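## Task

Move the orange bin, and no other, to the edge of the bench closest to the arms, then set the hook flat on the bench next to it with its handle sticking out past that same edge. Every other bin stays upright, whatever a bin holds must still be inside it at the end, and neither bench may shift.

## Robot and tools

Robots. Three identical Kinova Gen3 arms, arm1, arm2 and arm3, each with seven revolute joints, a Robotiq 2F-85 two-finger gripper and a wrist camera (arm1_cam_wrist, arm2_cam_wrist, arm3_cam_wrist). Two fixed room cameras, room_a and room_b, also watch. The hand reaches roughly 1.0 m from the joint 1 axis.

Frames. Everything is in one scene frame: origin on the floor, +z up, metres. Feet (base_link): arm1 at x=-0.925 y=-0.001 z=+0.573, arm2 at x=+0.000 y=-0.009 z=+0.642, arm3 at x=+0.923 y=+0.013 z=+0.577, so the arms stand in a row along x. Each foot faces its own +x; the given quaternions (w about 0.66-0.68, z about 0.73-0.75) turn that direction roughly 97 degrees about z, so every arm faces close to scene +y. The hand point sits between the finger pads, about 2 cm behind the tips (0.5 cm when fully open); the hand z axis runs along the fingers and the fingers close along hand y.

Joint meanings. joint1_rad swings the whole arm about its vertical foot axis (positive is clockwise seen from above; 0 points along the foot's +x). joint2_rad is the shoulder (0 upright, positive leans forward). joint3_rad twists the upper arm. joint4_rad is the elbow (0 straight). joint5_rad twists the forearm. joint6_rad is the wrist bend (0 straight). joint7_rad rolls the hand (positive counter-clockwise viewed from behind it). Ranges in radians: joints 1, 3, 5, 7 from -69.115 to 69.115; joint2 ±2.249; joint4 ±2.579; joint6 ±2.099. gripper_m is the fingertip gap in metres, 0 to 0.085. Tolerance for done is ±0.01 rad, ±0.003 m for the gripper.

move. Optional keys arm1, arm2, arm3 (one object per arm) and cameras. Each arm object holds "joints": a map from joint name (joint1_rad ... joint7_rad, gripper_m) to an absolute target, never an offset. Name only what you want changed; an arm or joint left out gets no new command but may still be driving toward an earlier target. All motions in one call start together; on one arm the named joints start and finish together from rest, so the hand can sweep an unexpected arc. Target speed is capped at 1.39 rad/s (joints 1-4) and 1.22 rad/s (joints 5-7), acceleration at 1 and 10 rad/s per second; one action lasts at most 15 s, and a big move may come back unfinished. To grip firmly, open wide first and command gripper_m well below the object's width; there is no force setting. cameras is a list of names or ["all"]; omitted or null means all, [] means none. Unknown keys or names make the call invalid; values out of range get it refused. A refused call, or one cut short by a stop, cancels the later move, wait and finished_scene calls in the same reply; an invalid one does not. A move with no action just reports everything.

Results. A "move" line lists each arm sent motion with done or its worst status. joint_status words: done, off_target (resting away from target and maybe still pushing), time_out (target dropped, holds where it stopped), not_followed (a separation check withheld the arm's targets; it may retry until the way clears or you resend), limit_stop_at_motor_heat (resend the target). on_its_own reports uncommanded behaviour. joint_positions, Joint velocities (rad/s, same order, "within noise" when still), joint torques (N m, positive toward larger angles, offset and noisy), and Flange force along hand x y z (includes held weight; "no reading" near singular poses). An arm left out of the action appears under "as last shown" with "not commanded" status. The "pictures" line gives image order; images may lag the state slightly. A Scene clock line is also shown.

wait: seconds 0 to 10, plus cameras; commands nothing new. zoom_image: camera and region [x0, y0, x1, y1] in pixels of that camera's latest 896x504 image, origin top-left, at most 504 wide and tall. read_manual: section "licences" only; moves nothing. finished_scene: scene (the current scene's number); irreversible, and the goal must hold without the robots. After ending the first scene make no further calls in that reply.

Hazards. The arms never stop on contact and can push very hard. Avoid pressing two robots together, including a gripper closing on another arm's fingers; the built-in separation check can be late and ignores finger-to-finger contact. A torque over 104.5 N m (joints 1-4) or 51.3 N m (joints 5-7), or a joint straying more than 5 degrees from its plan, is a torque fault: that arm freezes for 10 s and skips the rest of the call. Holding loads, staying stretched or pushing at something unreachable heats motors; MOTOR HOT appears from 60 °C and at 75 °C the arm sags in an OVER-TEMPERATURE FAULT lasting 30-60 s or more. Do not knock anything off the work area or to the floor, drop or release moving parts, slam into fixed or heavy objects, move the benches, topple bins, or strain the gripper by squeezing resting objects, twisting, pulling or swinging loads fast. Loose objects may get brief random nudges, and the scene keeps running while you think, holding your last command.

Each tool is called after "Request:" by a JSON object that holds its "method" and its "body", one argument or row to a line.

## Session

Solved. Next: same opening look, all arms.

Request:
{"method": "move", "body": {
  "arm1": {"joints":{"joint1_rad":0.13,"joint2_rad":-0.4,"joint3_rad":0,"joint4_rad":1.3,"joint5_rad":0,"joint6_rad":1.2,"joint7_rad":-1.571}},
  "arm2": {"joints":{"joint1_rad":0.13,"joint2_rad":-0.4,"joint3_rad":0,"joint4_rad":1.3,"joint5_rad":0,"joint6_rad":1.2,"joint7_rad":-1.571}},
  "arm3": {"joints":{"joint1_rad":0.07,"joint2_rad":-0.4,"joint3_rad":0,"joint4_rad":1.3,"joint5_rad":0,"joint6_rad":1.2,"joint7_rad":-1.571}}
}}

Request:
{"method": "zoom_image", "body": {
  "camera": "room_a",
  "region": [500, 170, 720, 500]
}}

Scene clock: 2.90 s.
Joint torques (N m): arm1=[-0.46 -1.33 -0.29 -9.58 -0.28 -2.25 -0.09] | arm2=[-1.63 -0.41 0.31 -11.37 -0.19 -2.5 0.17] | arm3=[0.8 -1.58 0.93 -9.53 0.18 -2.45 -0.14]
Flange force (N): arm1=[-0.9 -0.3 0.2] | arm2=[-11.0 -4.7 1.4] | arm3=[-0.9 -2.8 0.2]
move: arm1 done; arm2 done; arm3 done
Joint velocities: within noise
arm1.joint_positions: joint1_rad=+0.130 joint2_rad=-0.400 joint3_rad=+0.000 joint4_rad=+1.300 joint5_rad=+0.000 joint6_rad=+1.200 joint7_rad=-1.571 gripper_m=+0.085
arm1.joint_status: all done
arm1.hand: x=-0.8994 y=+0.3512 z=+1.2828 quat_wxyz=(+0.351, -0.614, -0.613, -0.352) (m; scene frame)
arm2.joint_positions: joint1_rad=+0.130 joint2_rad=-0.400 joint3_rad=+0.000 joint4_rad=+1.300 joint5_rad=+0.000 joint6_rad=+1.200 joint7_rad=-1.571 gripper_m=+0.085
arm2.joint_status: all done
arm2.hand: x=+0.0208 y=+0.3534 z=+1.3474 quat_wxyz=(+0.346, -0.615, -0.618, -0.348) (m; scene frame)
arm3.joint_positions: joint1_rad=+0.070 joint2_rad=-0.400 joint3_rad=+0.000 joint4_rad=+1.300 joint5_rad=+0.000 joint6_rad=+1.200 joint7_rad=-1.571 gripper_m=+0.085
arm3.joint_status: all done
arm3.hand: x=+0.9554 y=+0.3677 z=+1.2859 quat_wxyz=(+0.355, -0.616, -0.613, -0.346) (m; scene frame)
pictures: arm1_cam_wrist, arm2_cam_wrist, arm3_cam_wrist, room_a, room_b

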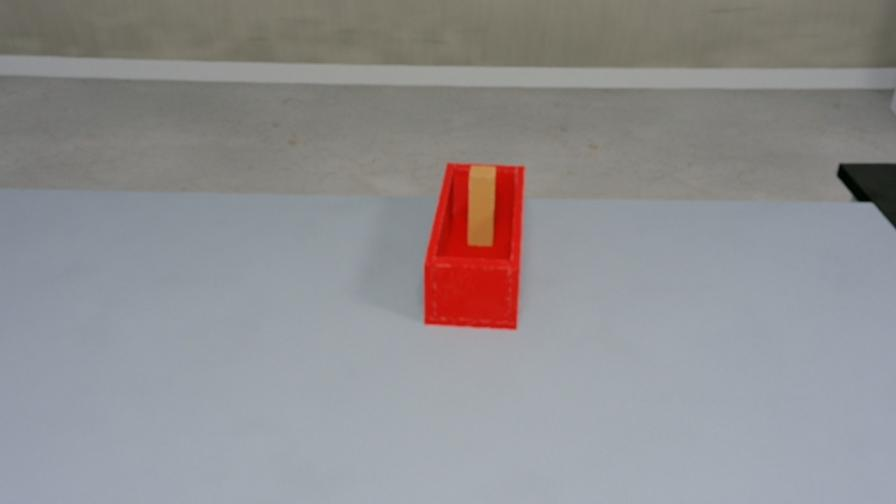

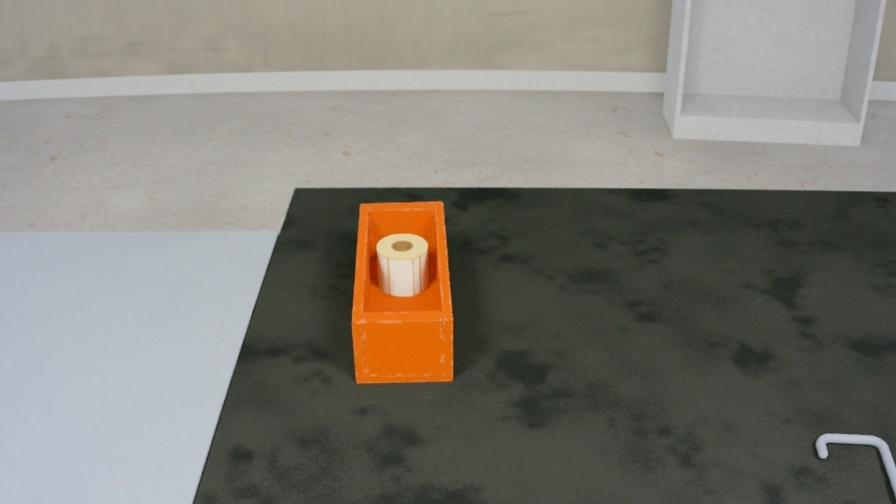

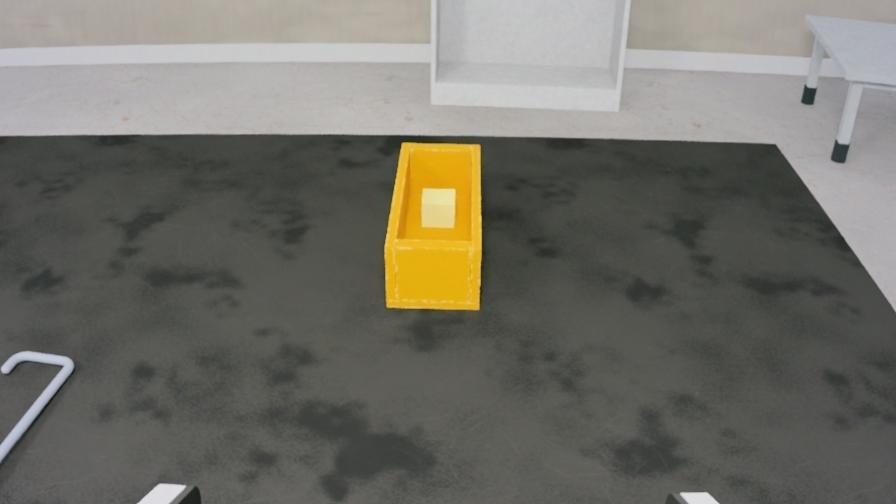

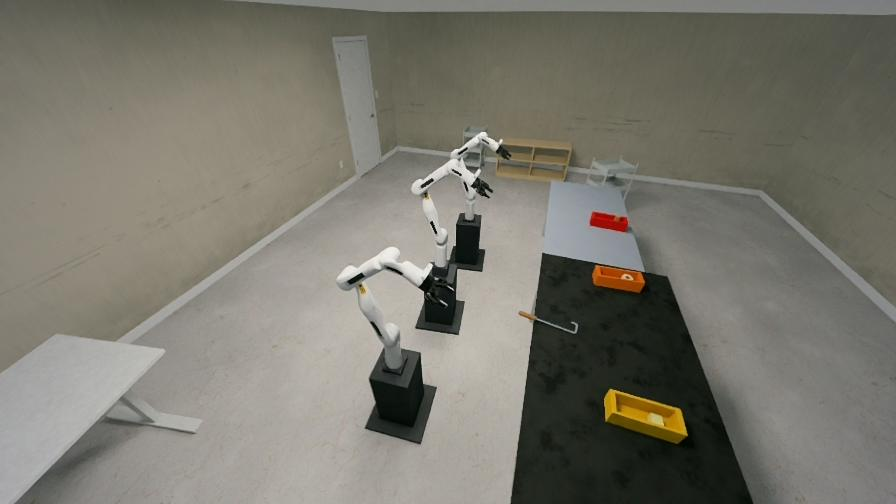

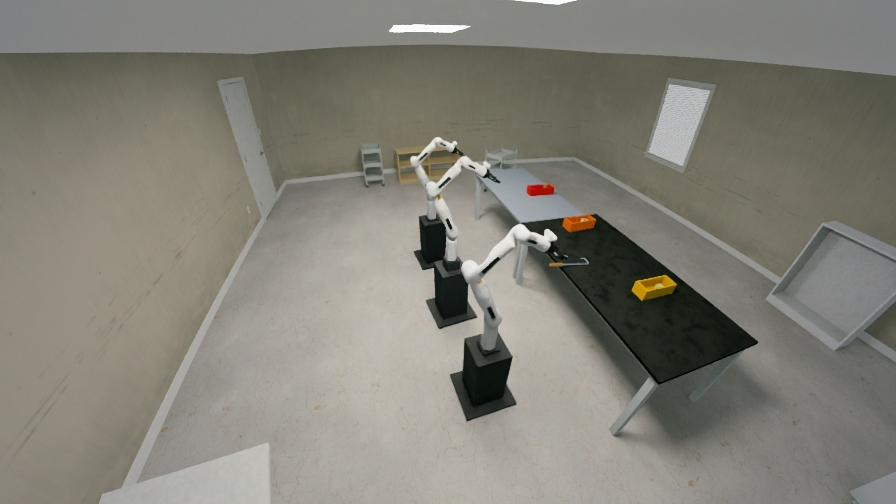

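Scaled by 1.527 from the camera's 896x504 image, which has a finer 1280x720 frame.

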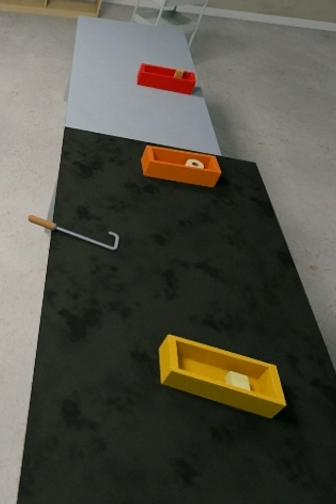

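Request:
{"method": "move", "body": {
  "arm2": {"joints":{"joint1_rad":0.70,"joint6_rad":1.4}},
  "cameras": ["arm2_cam_wrist"]
}}

Scene clock: 10.33 s.
Joint torques (N m): arm1=[-0.55 -1.32 -0.32 -9.58 -0.3 -2.32 -0.08] | arm2=[-1.61 0.04 0.4 -11.01 -0.19 -2.19 0.14] | arm3=[0.82 -1.53 0.91 -9.54 0.19 -2.47 -0.15]
Flange force (N): arm1=[-0.7 -0.4 0.0] | arm2=[-10.5 -4.0 3.5] | arm3=[-1.0 -2.7 0.1]
move: arm2 done
Joint velocities: within noise
arm1, arm3: as last shown
arm2.joint_positions: joint1_rad=+0.700 joint2_rad=-0.400 joint3_rad=+0.000 joint4_rad=+1.300 joint5_rad=+0.000 joint6_rad=+1.400 joint7_rad=-1.571 gripper_m=+0.085
arm2.joint_status: all done
arm2.hand: x=+0.1871 y=+0.2534 z=+1.2996 quat_wxyz=(+0.189, -0.801, -0.442, -0.356) (m; scene frame)
pictures: arm2_cam_wrist

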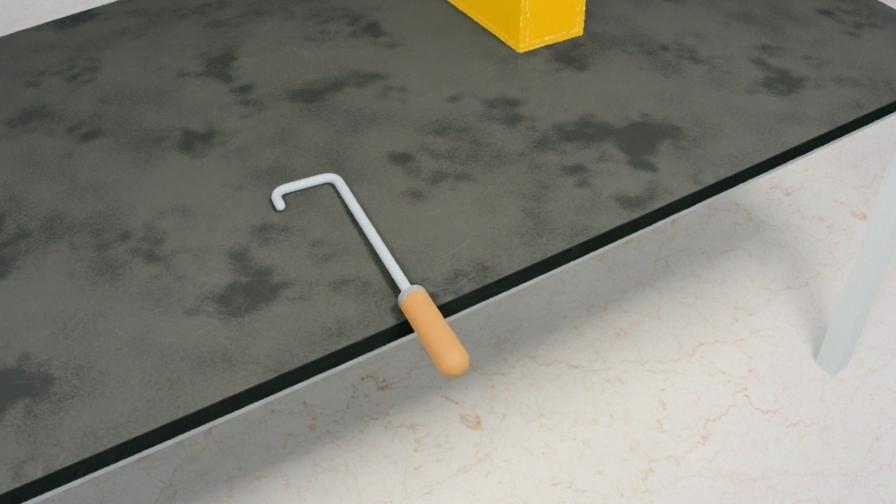

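Request:
{"method": "move", "body": {
  "arm2": {"joints":{"joint1_rad":1.127,"joint2_rad":1.1699,"joint4_rad":1.71,"joint5_rad":0.8764,"joint6_rad":-1.4175,"joint7_rad":-1.7771}},
  "cameras": ["arm2_cam_wrist"]
}}

Scene clock: 21.20 s.
Joint torques (N m): arm1=[-0.64 -1.42 -0.36 -9.58 -0.26 -2.32 -0.07] | arm2=[-1.3 -20.49 -0.99 -6.02 -0.79 -2.85 0.15] | arm3=[0.81 -1.58 0.89 -9.57 0.21 -2.47 -0.13]
Flange force (N): arm1=[-0.5 -0.3 0.0] | arm2=[7.9 -4.5 -6.8] | arm3=[-1.1 -2.7 0.2]
move: arm2 done
Joint velocities: within noise
arm1, arm3: as last shown
arm2.joint_positions: joint1_rad=+1.127 joint2_rad=+1.170 joint3_rad=+0.000 joint4_rad=+1.710 joint5_rad=+0.876 joint6_rad=-1.417 joint7_rad=-1.777 gripper_m=+0.085
arm2.joint_status: all done
arm2.hand: x=+0.4470 y=+0.5367 z=+0.7863 quat_wxyz=(+0.466, -0.531, -0.466, -0.532) (m; scene frame)
pictures: arm2_cam_wrist

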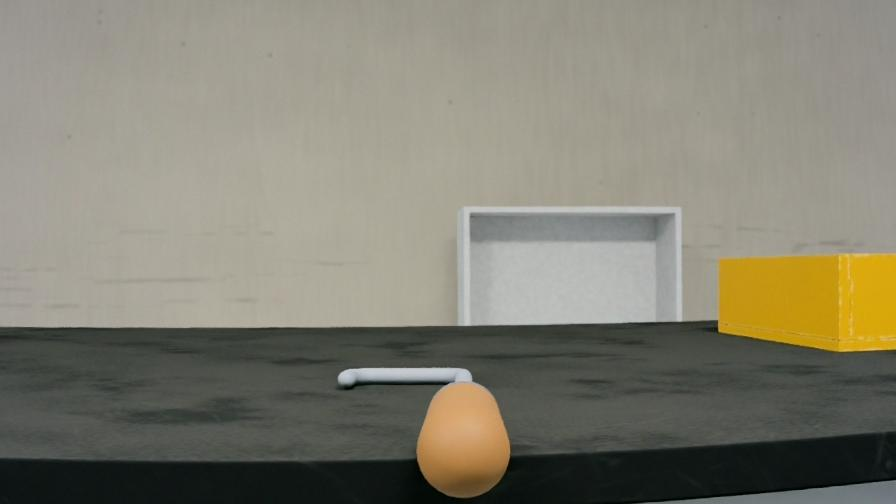

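Request:
{"method": "move", "body": {
  "arm2": {"joints":{"joint1_rad":0.906,"joint2_rad":1.2899,"joint4_rad":1.2257,"joint5_rad":0.7377,"joint6_rad":-1.0968,"joint7_rad":-1.982}},
  "cameras": ["arm2_cam_wrist","room_a"]
}}

Request:
{"method": "zoom_image", "body": {
  "camera": "room_a",
  "region": [470, 280, 610, 350]
}}

Scene clock: 27.97 s.
Joint torques (N m): arm1=[-0.57 -1.27 -0.39 -9.54 -0.23 -2.31 -0.11] | arm2=[-1.24 -24.62 -0.65 -9.25 -1.23 -2.68 0.17] | arm3=[0.82 -1.59 0.93 -9.53 0.21 -2.47 -0.17]
Flange force (N): arm1=[-0.7 0.1 -0.1] | arm2=[7.4 -5.1 -10.3] | arm3=[-0.9 -2.7 0.1]
move: arm2 done
Joint velocities: within noise
arm1, arm3: as last shown
arm2.joint_positions: joint1_rad=+0.906 joint2_rad=+1.290 joint3_rad=+0.000 joint4_rad=+1.226 joint5_rad=+0.738 joint6_rad=-1.097 joint7_rad=-1.982 gripper_m=+0.085
arm2.joint_status: all done
arm2.hand: x=+0.4692 y=+0.7058 z=+0.7850 quat_wxyz=(+0.466, -0.531, -0.466, -0.532) (m; scene frame)
pictures: arm2_cam_wrist, room_a

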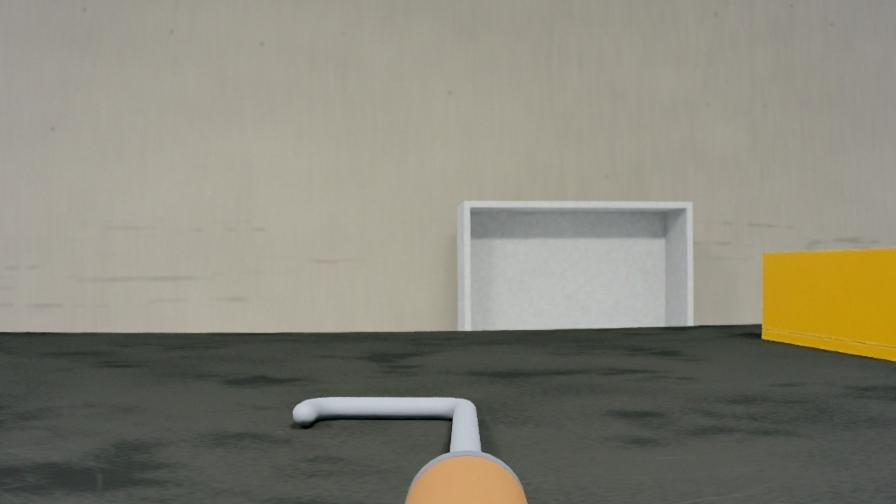

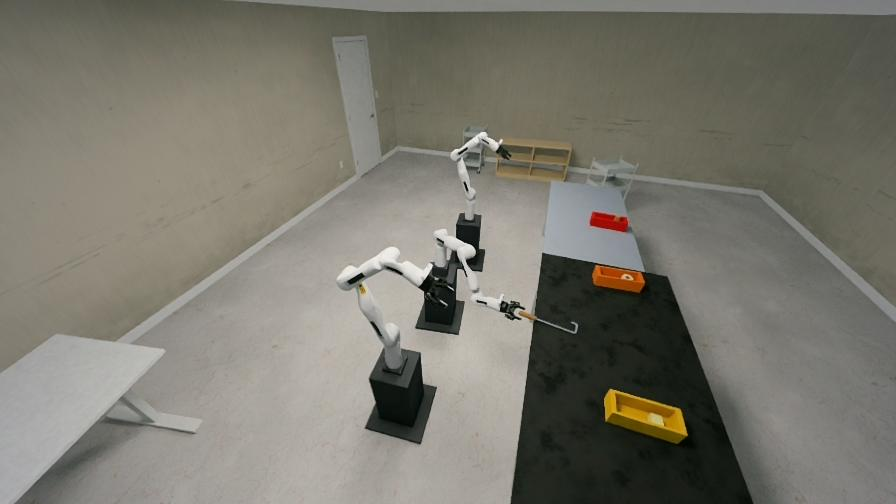

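Scaled by 3.600 from the camera's 896x504 image, which has a finer 1280x720 frame.

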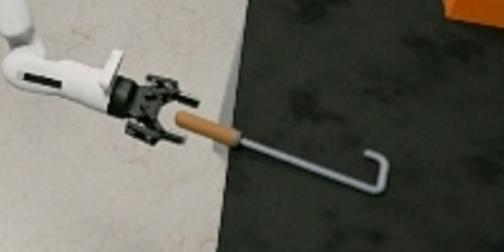

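Request:
{"method": "move", "body": {
  "arm2": {"joints":{"gripper_m":0.0}},
  "cameras": ["arm2_cam_wrist"]
}}

Scene clock: 32.33 s.
Joint torques (N m): arm1=[-0.53 -1.27 -0.34 -9.55 -0.26 -2.29 -0.08] | arm2=[-1.26 -24.37 -0.64 -9.25 -1.24 -2.54 0.13] | arm3=[0.83 -1.55 0.92 -9.57 0.2 -2.49 -0.16]
Flange force (N): arm1=[-0.8 -0.2 -0.1] | arm2=[7.8 -5.5 -10.9] | arm3=[-1.1 -2.7 0.1]
move: arm2 off_target
Joint velocities: within noise
arm1, arm3: as last shown
arm2.joint_positions: joint1_rad=+0.906 joint2_rad=+1.290 joint3_rad=+0.000 joint4_rad=+1.226 joint5_rad=+0.738 joint6_rad=-1.097 joint7_rad=-1.982 gripper_m=+0.028
arm2.joint_status: gripper_m off_target (ended at +0.028, target +0.000)
arm2.hand: x=+0.4692 y=+0.7058 z=+0.7850 quat_wxyz=(+0.466, -0.531, -0.466, -0.532) (m; scene frame)
pictures: arm2_cam_wrist

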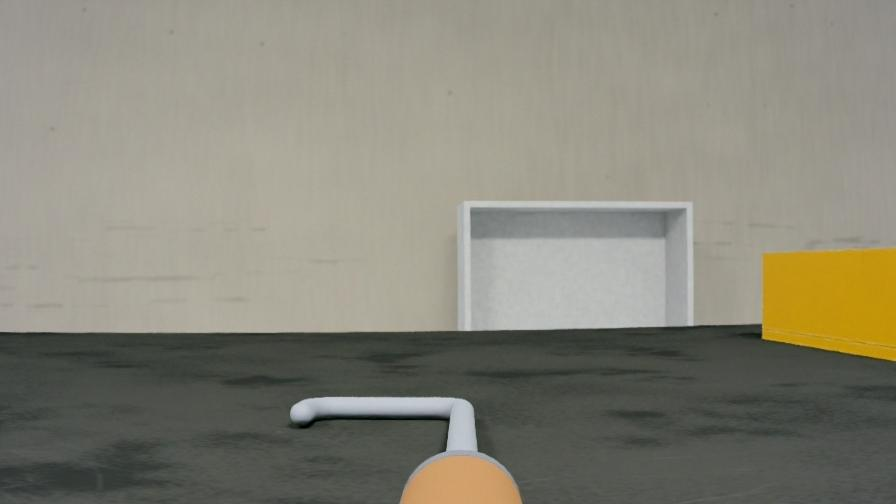

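Request:
{"method": "move", "body": {
  "arm2": {"joints":{"joint2_rad":1.1709,"joint4_rad":1.2771,"joint5_rad":0.763,"joint6_rad":-1.0472,"joint7_rad":-2.0349}},
  "cameras": []
}}

Request:
{"method": "move", "body": {
  "arm2": {"joints":{"joint1_rad":-0.0328,"joint2_rad":0.4853,"joint4_rad":2.1374,"joint5_rad":-0.1872,"joint6_rad":-1.0763,"joint7_rad":0.0882}},
  "cameras": ["arm2_cam_wrist","room_a"]
}}

Request:
{"method": "zoom_image", "body": {
  "camera": "room_a",
  "region": [500, 220, 680, 310]
}}

Scene clock: 38.00 s.
Joint torques (N m): arm1=[-0.53 -1.36 -0.29 -9.55 -0.27 -2.3 -0.06] | arm2=[-1.18 -28.04 -1.63 -12.08 -2.03 -4.29 0.13] | arm3=[0.83 -1.57 0.9 -9.54 0.19 -2.46 -0.14]
Flange force (N): arm1=[-0.6 -0.4 0.0] | arm2=[2.5 -5.5 -10.8] | arm3=[-1.0 -2.6 0.1]
move: arm2 done
Joint velocities: within noise
arm1, arm3: as last shown
arm2.joint_positions: joint1_rad=+0.906 joint2_rad=+1.171 joint3_rad=+0.000 joint4_rad=+1.277 joint5_rad=+0.763 joint6_rad=-1.047 joint7_rad=-2.035 gripper_m=+0.028
arm2.joint_status: all done
arm2.hand: x=+0.4689 y=+0.7068 z=+0.8451 quat_wxyz=(+0.466, -0.532, -0.466, -0.532) (m; scene frame)
pictures: none
No camera images: "cameras" was empty.

Scene clock: 40.73 s.
Joint torques (N m): arm1=[-0.53 -1.33 -0.31 -9.56 -0.3 -2.32 -0.1] | arm2=[-1.51 -18.04 1.13 -11.37 0.17 -4.79 0.1] | arm3=[0.77 -1.51 0.91 -9.5 0.2 -2.48 -0.15]
Flange force (N): arm1=[-0.6 -0.3 -0.1] | arm2=[-5.4 -0.1 -7.8] | arm3=[-0.9 -2.7 -0.1]
move: arm2 done
Joint velocities: within noise
arm1, arm3: as last shown
arm2.joint_positions: joint1_rad=-0.033 joint2_rad=+0.485 joint3_rad=+0.000 joint4_rad=+2.137 joint5_rad=-0.187 joint6_rad=-1.076 joint7_rad=+0.088 gripper_m=+0.028
arm2.joint_status: all done
arm2.hand: x=-0.0355 y=+0.6597 z=+1.0208 quat_wxyz=(+0.000, +0.000, -0.707, -0.707) (m; scene frame)
pictures: arm2_cam_wrist, room_a

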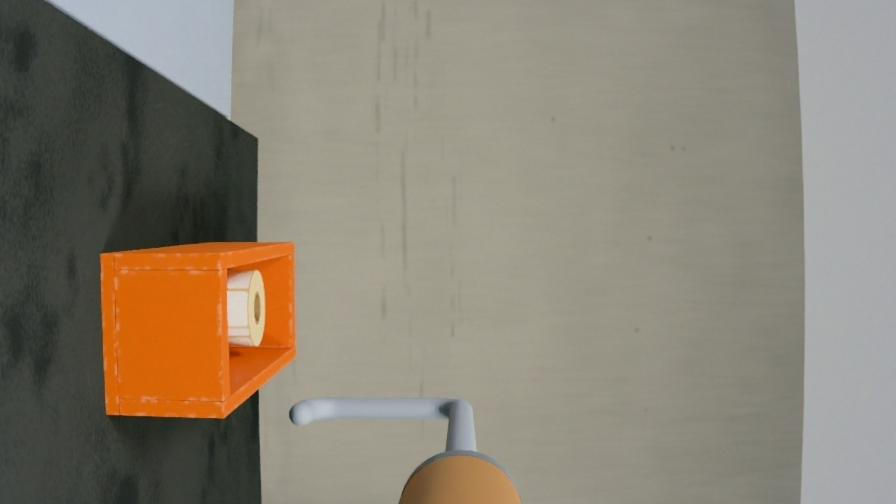

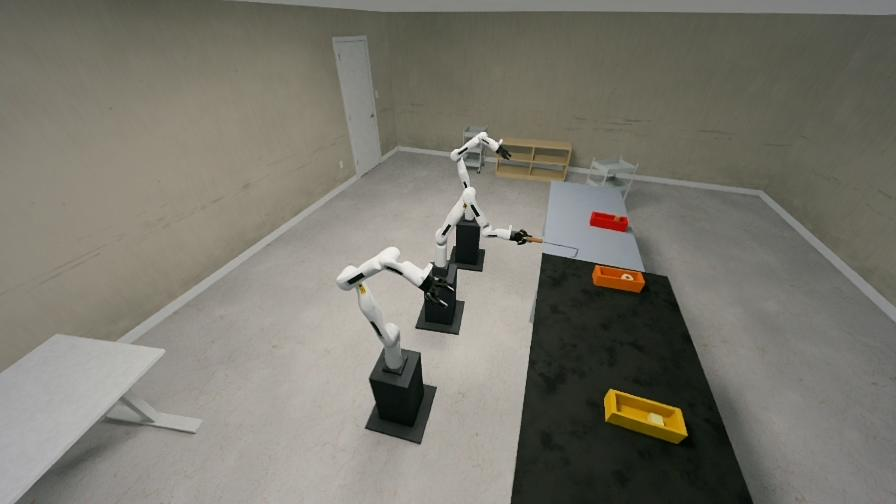

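Scaled by 2.800 from the camera's 896x504 image, which has a finer 1280x720 frame.

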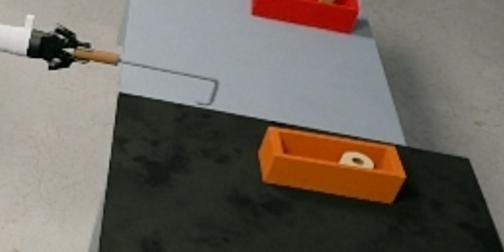

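Request:
{"method": "move", "body": {
  "arm2": {"joints":{"joint1_rad":0.0295,"joint2_rad":1.1088,"joint4_rad":0.8462,"joint5_rad":-0.2571,"joint6_rad":-0.4133,"joint7_rad":0.234}},
  "cameras": ["arm2_cam_wrist","room_a"]
}}

Request:
{"method": "zoom_image", "body": {
  "camera": "room_a",
  "region": [520, 230, 660, 300]
}}

Scene clock: 48.97 s.
Joint torques (N m): arm1=[-0.53 -1.31 -0.28 -9.55 -0.21 -2.3 -0.1] | arm2=[-1.44 -31.39 1.38 -15.77 0.19 -4.68 0.14] | arm3=[0.81 -1.56 0.9 -9.57 0.2 -2.46 -0.14]
Flange force (N): arm1=[-0.7 -0.3 -0.1] | arm2=[-6.3 -2.3 -19.5] | arm3=[-1.1 -2.7 0.2]
move: arm2 done
Joint velocities: within noise
arm1, arm3: as last shown
arm2.joint_positions: joint1_rad=+0.030 joint2_rad=+1.109 joint3_rad=+0.000 joint4_rad=+0.846 joint5_rad=-0.257 joint6_rad=-0.413 joint7_rad=+0.234 gripper_m=+0.028
arm2.joint_status: all done
arm2.hand: x=-0.0459 y=+0.9748 z=+0.9862 quat_wxyz=(+0.000, +0.001, -0.707, -0.707) (m; scene frame)
pictures: arm2_cam_wrist, room_a

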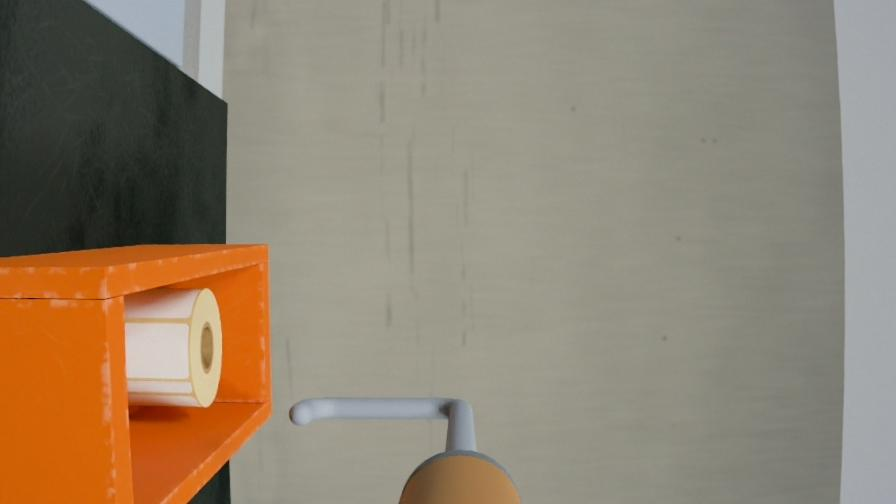

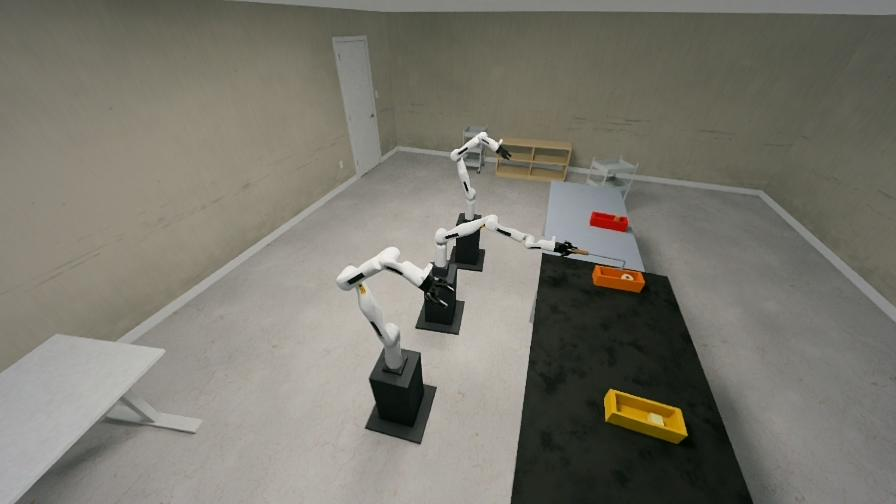

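Scaled by 3.600 from the camera's 896x504 image, which has a finer 1280x720 frame.

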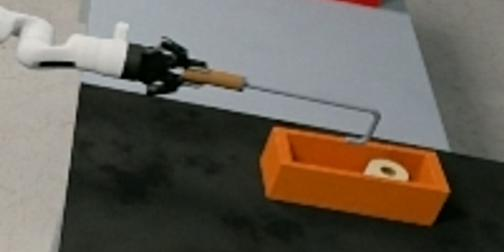

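Request:
{"method": "move", "body": {
  "arm2": {"joints":{"joint2_rad":1.258,"joint4_rad":0.8647,"joint5_rad":-0.1882,"joint6_rad":-0.577,"joint7_rad":0.156}},
  "cameras": ["arm2_cam_wrist","room_a"]
}}

Request:
{"method": "zoom_image", "body": {
  "camera": "room_a",
  "region": [520, 230, 660, 300]
}}

Scene clock: 51.37 s.
Joint torques (N m): arm1=[-0.55 -1.32 -0.38 -9.57 -0.24 -2.3 -0.06] | arm2=[-1.46 -31.77 1.45 -15.08 0.16 -4.74 0.1] | arm3=[0.84 -1.55 0.9 -9.57 0.21 -2.47 -0.16]
Flange force (N): arm1=[-0.7 -0.1 0.0] | arm2=[-5.1 1.2 -18.5] | arm3=[-1.1 -2.6 0.1]
move: arm2 done
Joint velocities: within noise
arm1.joint_positions: joint1_rad=+0.130 joint2_rad=-0.400 joint3_rad=+0.000 joint4_rad=+1.300 joint5_rad=+0.000 joint6_rad=+1.200 joint7_rad=-1.571 gripper_m=+0.085
arm1.joint_status: not commanded
arm1.hand: x=-0.8994 y=+0.3512 z=+1.2828 quat_wxyz=(+0.351, -0.614, -0.613, -0.352) (m; scene frame)
arm2.joint_positions: joint1_rad=+0.030 joint2_rad=+1.258 joint3_rad=+0.000 joint4_rad=+0.865 joint5_rad=-0.188 joint6_rad=-0.577 joint7_rad=+0.156 gripper_m=+0.028
arm2.joint_status: all done
arm2.hand: x=-0.0454 y=+0.9731 z=+0.8812 quat_wxyz=(+0.000, +0.001, -0.707, -0.707) (m; scene frame)
arm3.joint_positions: joint1_rad=+0.070 joint2_rad=-0.400 joint3_rad=+0.000 joint4_rad=+1.300 joint5_rad=+0.000 joint6_rad=+1.200 joint7_rad=-1.571 gripper_m=+0.085
arm3.joint_status: not commanded
arm3.hand: x=+0.9554 y=+0.3677 z=+1.2859 quat_wxyz=(+0.355, -0.616, -0.613, -0.346) (m; scene frame)
pictures: arm2_cam_wrist, room_a

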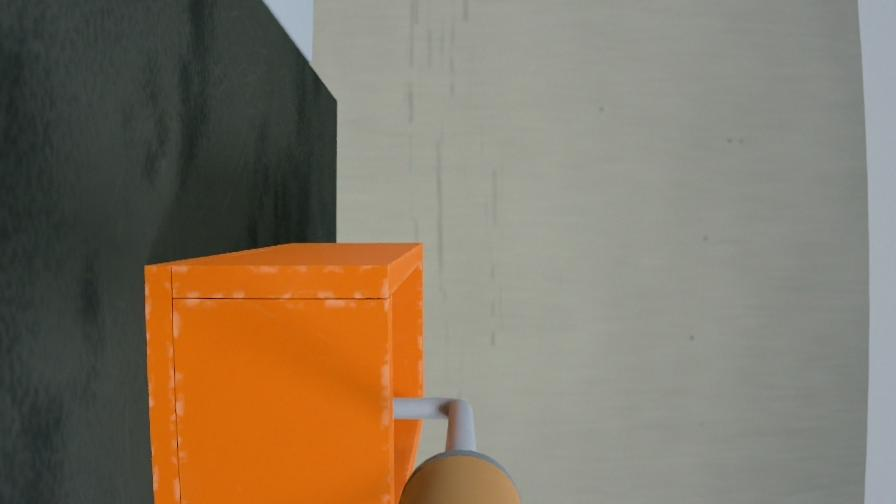

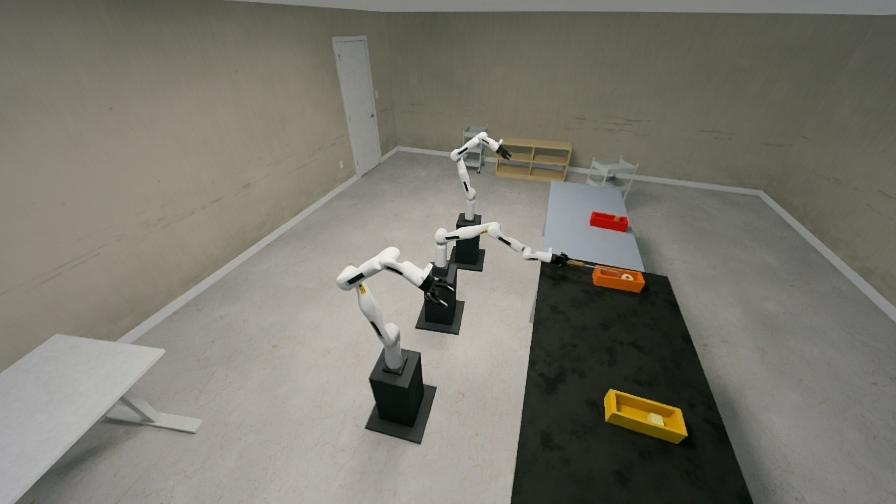

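Scaled by 3.600 from the camera's 896x504 image, which has a finer 1280x720 frame.

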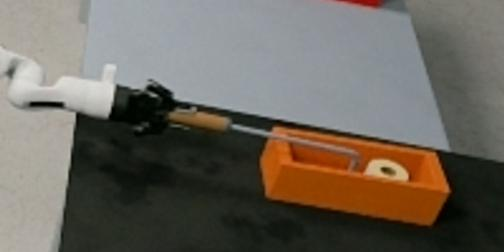

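Request:
{"method": "move", "body": {
  "arm2": {"joints":{"joint1_rad":-0.1033,"joint2_rad":0.4105,"joint4_rad":2.4056,"joint5_rad":-0.2639,"joint6_rad":-1.0625,"joint7_rad":0.0812}},
  "cameras": ["arm2_cam_wrist","room_a"]
}}

Request:
{"method": "zoom_image", "body": {
  "camera": "room_a",
  "region": [480, 230, 660, 320]
}}

Scene clock: 58.40 s.
Joint torques (N m): arm1=[-0.53 -1.31 -0.3 -9.57 -0.29 -2.25 -0.05] | arm2=[-1.53 -14.29 1.12 -8.76 -0.01 -4.27 0.14] | arm3=[0.81 -1.57 0.89 -9.57 0.21 -2.45 -0.16]
Flange force (N): arm1=[-0.8 -0.5 0.1] | arm2=[-7.2 -0.1 -5.7] | arm3=[-1.2 -2.6 0.2]
move: arm2 done
Joint velocities: within noise
arm1, arm3: as last shown
arm2.joint_positions: joint1_rad=-0.103 joint2_rad=+0.411 joint3_rad=+0.000 joint4_rad=+2.406 joint5_rad=-0.264 joint6_rad=-1.062 joint7_rad=+0.081 gripper_m=+0.028
arm2.joint_status: all done
arm2.hand: x=-0.0404 y=+0.5681 z=+0.9462 quat_wxyz=(+0.000, +0.001, -0.777, -0.630) (m; scene frame)
pictures: arm2_cam_wrist, room_a

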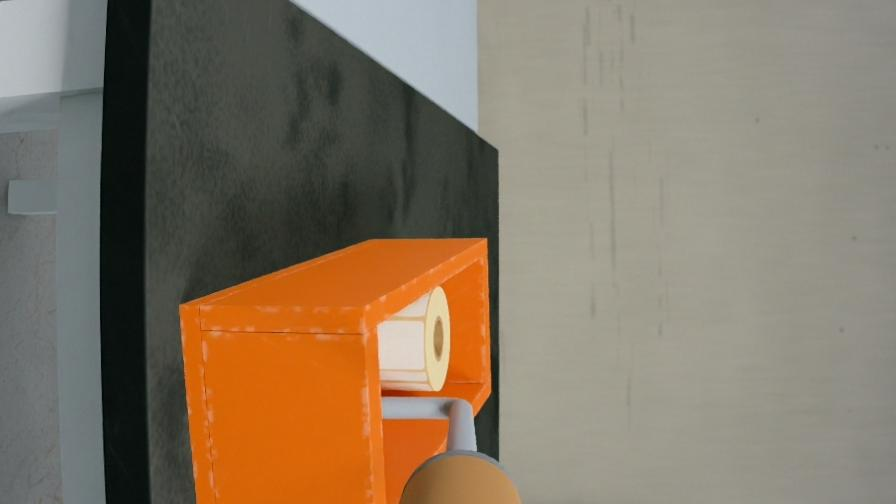

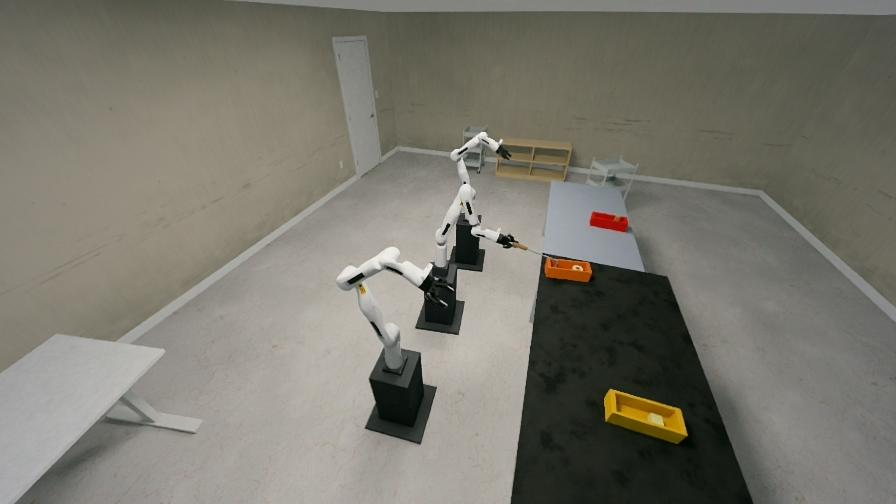

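Scaled by 2.800 from the camera's 896x504 image, which has a finer 1280x720 frame.

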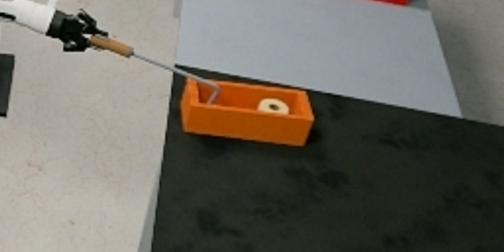

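Request:
{"method": "move", "body": {
  "arm2": {"joints":{"joint1_rad":-0.1271,"joint2_rad":0.3849,"joint4_rad":2.4798,"joint5_rad":-0.2832,"joint6_rad":-1.1111,"joint7_rad":0.074}},
  "cameras": ["arm2_cam_wrist","room_a"]
}}

Request:
{"method": "zoom_image", "body": {
  "camera": "room_a",
  "region": [500, 240, 620, 300]
}}

Scene clock: 64.13 s.
Joint torques (N m): arm1=[-0.51 -1.3 -0.31 -9.56 -0.25 -2.29 -0.1] | arm2=[-1.57 -13.66 1.11 -8.69 0.03 -4.56 0.13] | arm3=[0.87 -1.59 0.9 -9.54 0.19 -2.47 -0.14]
Flange force (N): arm1=[-0.7 -0.2 0.0] | arm2=[-7.5 0.0 -5.6] | arm3=[-0.9 -2.6 0.1]
move: arm2 done
Joint velocities: within noise
arm1, arm3: as last shown
arm2.joint_positions: joint1_rad=-0.127 joint2_rad=+0.385 joint3_rad=+0.000 joint4_rad=+2.480 joint5_rad=-0.283 joint6_rad=-1.111 joint7_rad=+0.074 gripper_m=+0.028
arm2.joint_status: all done
arm2.hand: x=-0.0405 y=+0.5434 z=+0.9462 quat_wxyz=(+0.000, +0.001, -0.777, -0.630) (m; scene frame)
pictures: arm2_cam_wrist, room_a

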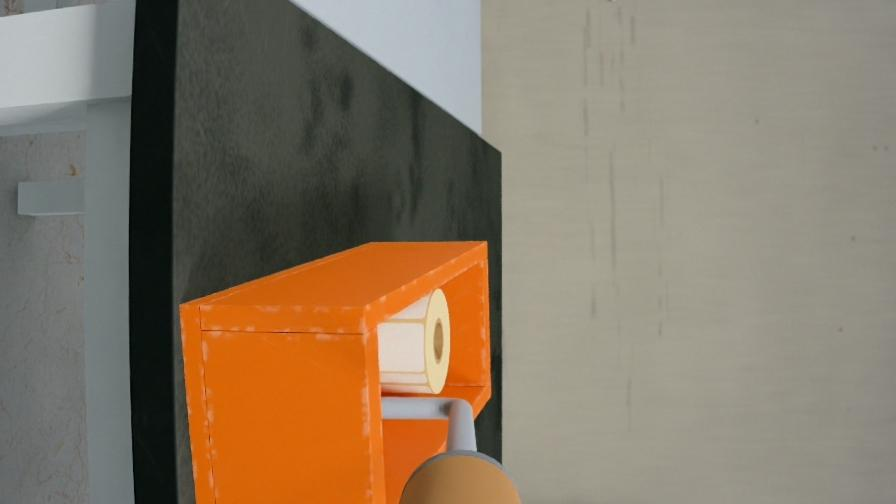

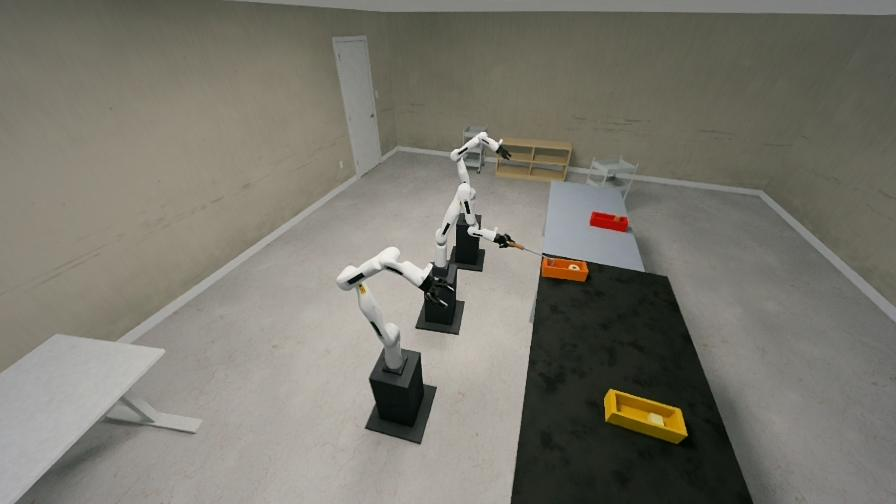

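Scaled by 4.200 from the camera's 896x504 image, which has a finer 1280x720 frame.

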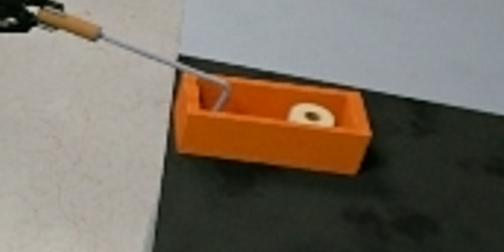

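Request:
{"method": "move", "body": {
  "arm2": {"joints":{"joint2_rad":0.0096,"joint4_rad":2.2638,"joint5_rad":-0.4919,"joint6_rad":-0.5587,"joint7_rad":0.3719}},
  "cameras": []
}}

Request:
{"method": "move", "body": {
  "arm2": {"joints":{"joint1_rad":0.5109,"joint2_rad":0.8193,"joint4_rad":1.8351,"joint5_rad":0.4201,"joint6_rad":-1.1371,"joint7_rad":-1.767}},
  "cameras": ["arm2_cam_wrist","room_a"]
}}

Request:
{"method": "zoom_image", "body": {
  "camera": "room_a",
  "region": [480, 230, 620, 300]
}}

Scene clock: 66.90 s.
Joint torques (N m): arm1=[-0.52 -1.3 -0.33 -9.63 -0.23 -2.33 -0.08] | arm2=[-1.6 -10.91 0.5 -13.89 0.62 -4.39 0.13] | arm3=[0.77 -1.56 0.91 -9.58 0.21 -2.47 -0.15]
Flange force (N): arm1=[-1.0 -0.2 0.0] | arm2=[-6.9 -6.2 -5.9] | arm3=[-1.2 -2.7 0.2]
move: arm2 done
Joint velocities: within noise
arm1, arm3: as last shown
arm2.joint_positions: joint1_rad=-0.127 joint2_rad=+0.010 joint3_rad=+0.000 joint4_rad=+2.264 joint5_rad=-0.492 joint6_rad=-0.559 joint7_rad=+0.372 gripper_m=+0.028
arm2.joint_status: all done
arm2.hand: x=-0.0411 y=+0.5455 z=+1.0762 quat_wxyz=(+0.000, +0.001, -0.777, -0.630) (m; scene frame)
pictures: none
No camera images: "cameras" was empty.

Scene clock: 69.60 s.
Joint torques (N m): arm1=[-0.6 -1.37 -0.27 -9.54 -0.28 -2.3 -0.04] | arm2=[-1.39 -22.99 -0.34 -10.88 -1.04 -4.74 0.08] | arm3=[0.84 -1.57 0.91 -9.54 0.21 -2.45 -0.15]
Flange force (N): arm1=[-0.5 -0.7 0.0] | arm2=[1.6 -0.4 -9.1] | arm3=[-1.0 -2.6 0.1]
move: arm2 done
Joint velocities: within noise
arm1, arm3: as last shown
arm2.joint_positions: joint1_rad=+0.511 joint2_rad=+0.819 joint3_rad=+0.000 joint4_rad=+1.835 joint5_rad=+0.420 joint6_rad=-1.137 joint7_rad=-1.767 gripper_m=+0.028
arm2.joint_status: all done
arm2.hand: x=+0.1895 y=+0.7203 z=+0.9312 quat_wxyz=(+0.500, -0.499, -0.500, -0.500) (m; scene frame)
pictures: arm2_cam_wrist, room_a

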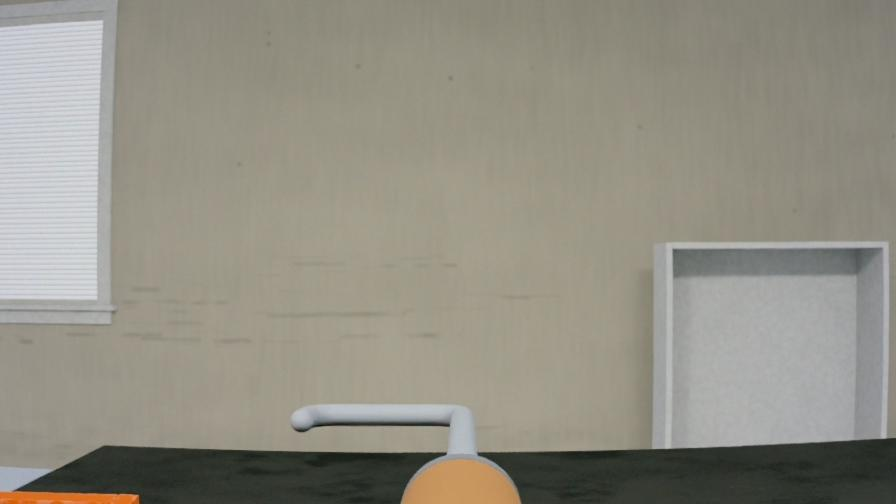

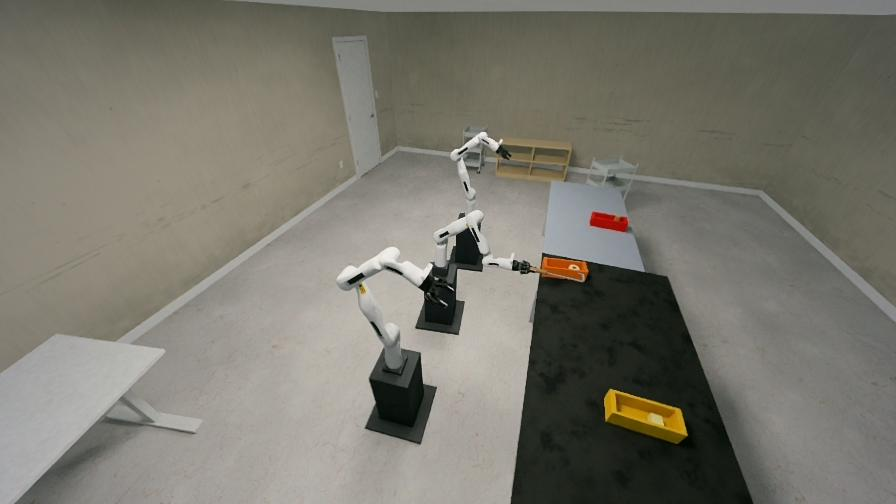

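Scaled by 3.600 from the camera's 896x504 image, which has a finer 1280x720 frame.

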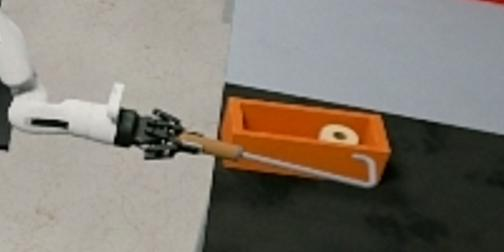

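Request:
{"method": "move", "body": {
  "arm2": {"joints":{"joint2_rad":1.1525,"joint4_rad":1.7641,"joint5_rad":0.3866,"joint6_rad":-1.3787,"joint7_rad":-1.6589}},
  "cameras": ["arm2_cam_wrist","room_a"]
}}

Request:
{"method": "zoom_image", "body": {
  "camera": "room_a",
  "region": [480, 230, 620, 300]
}}

Scene clock: 72.20 s.
Joint torques (N m): arm1=[-0.54 -1.38 -0.33 -9.54 -0.23 -2.29 -0.13] | arm2=[-1.26 -23.34 -0.27 -7.7 -0.59 -4.15 0.19] | arm3=[0.79 -1.56 0.89 -9.61 0.21 -2.47 -0.13]
Flange force (N): arm1=[-0.5 -0.1 0.0] | arm2=[4.9 -0.5 -7.5] | arm3=[-1.3 -2.7 0.2]
move: arm2 done
Joint velocities: within noise
arm1, arm3: as last shown
arm2.joint_positions: joint1_rad=+0.511 joint2_rad=+1.152 joint3_rad=+0.000 joint4_rad=+1.764 joint5_rad=+0.387 joint6_rad=-1.379 joint7_rad=-1.659 gripper_m=+0.028
arm2.joint_status: all done
arm2.hand: x=+0.1901 y=+0.7180 z=+0.7862 quat_wxyz=(+0.500, -0.499, -0.500, -0.500) (m; scene frame)
pictures: arm2_cam_wrist, room_a

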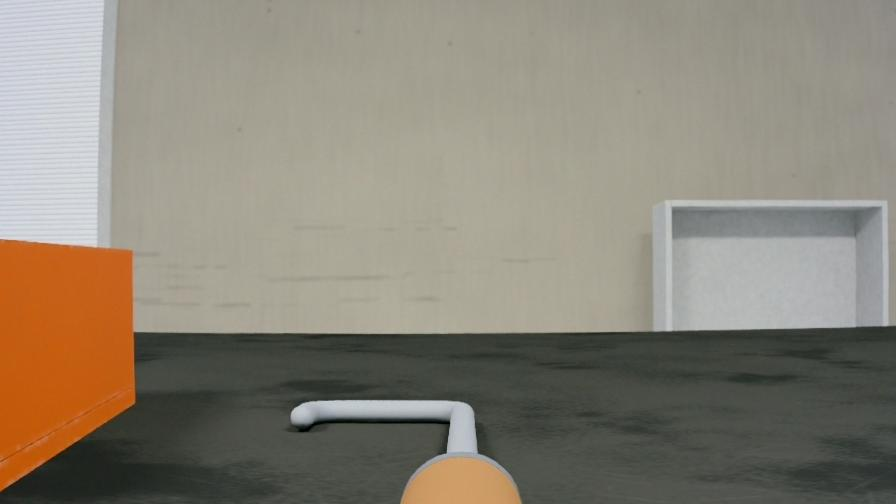

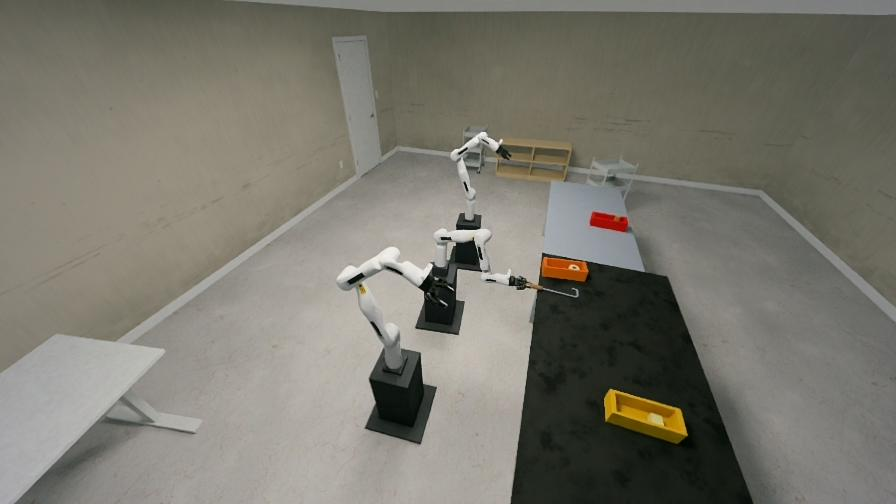

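Scaled by 3.600 from the camera's 896x504 image, which has a finer 1280x720 frame.

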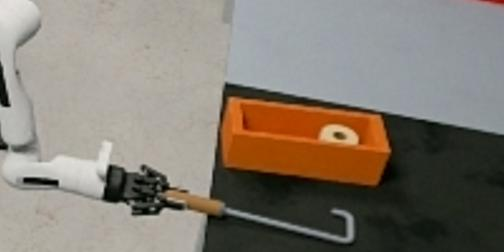

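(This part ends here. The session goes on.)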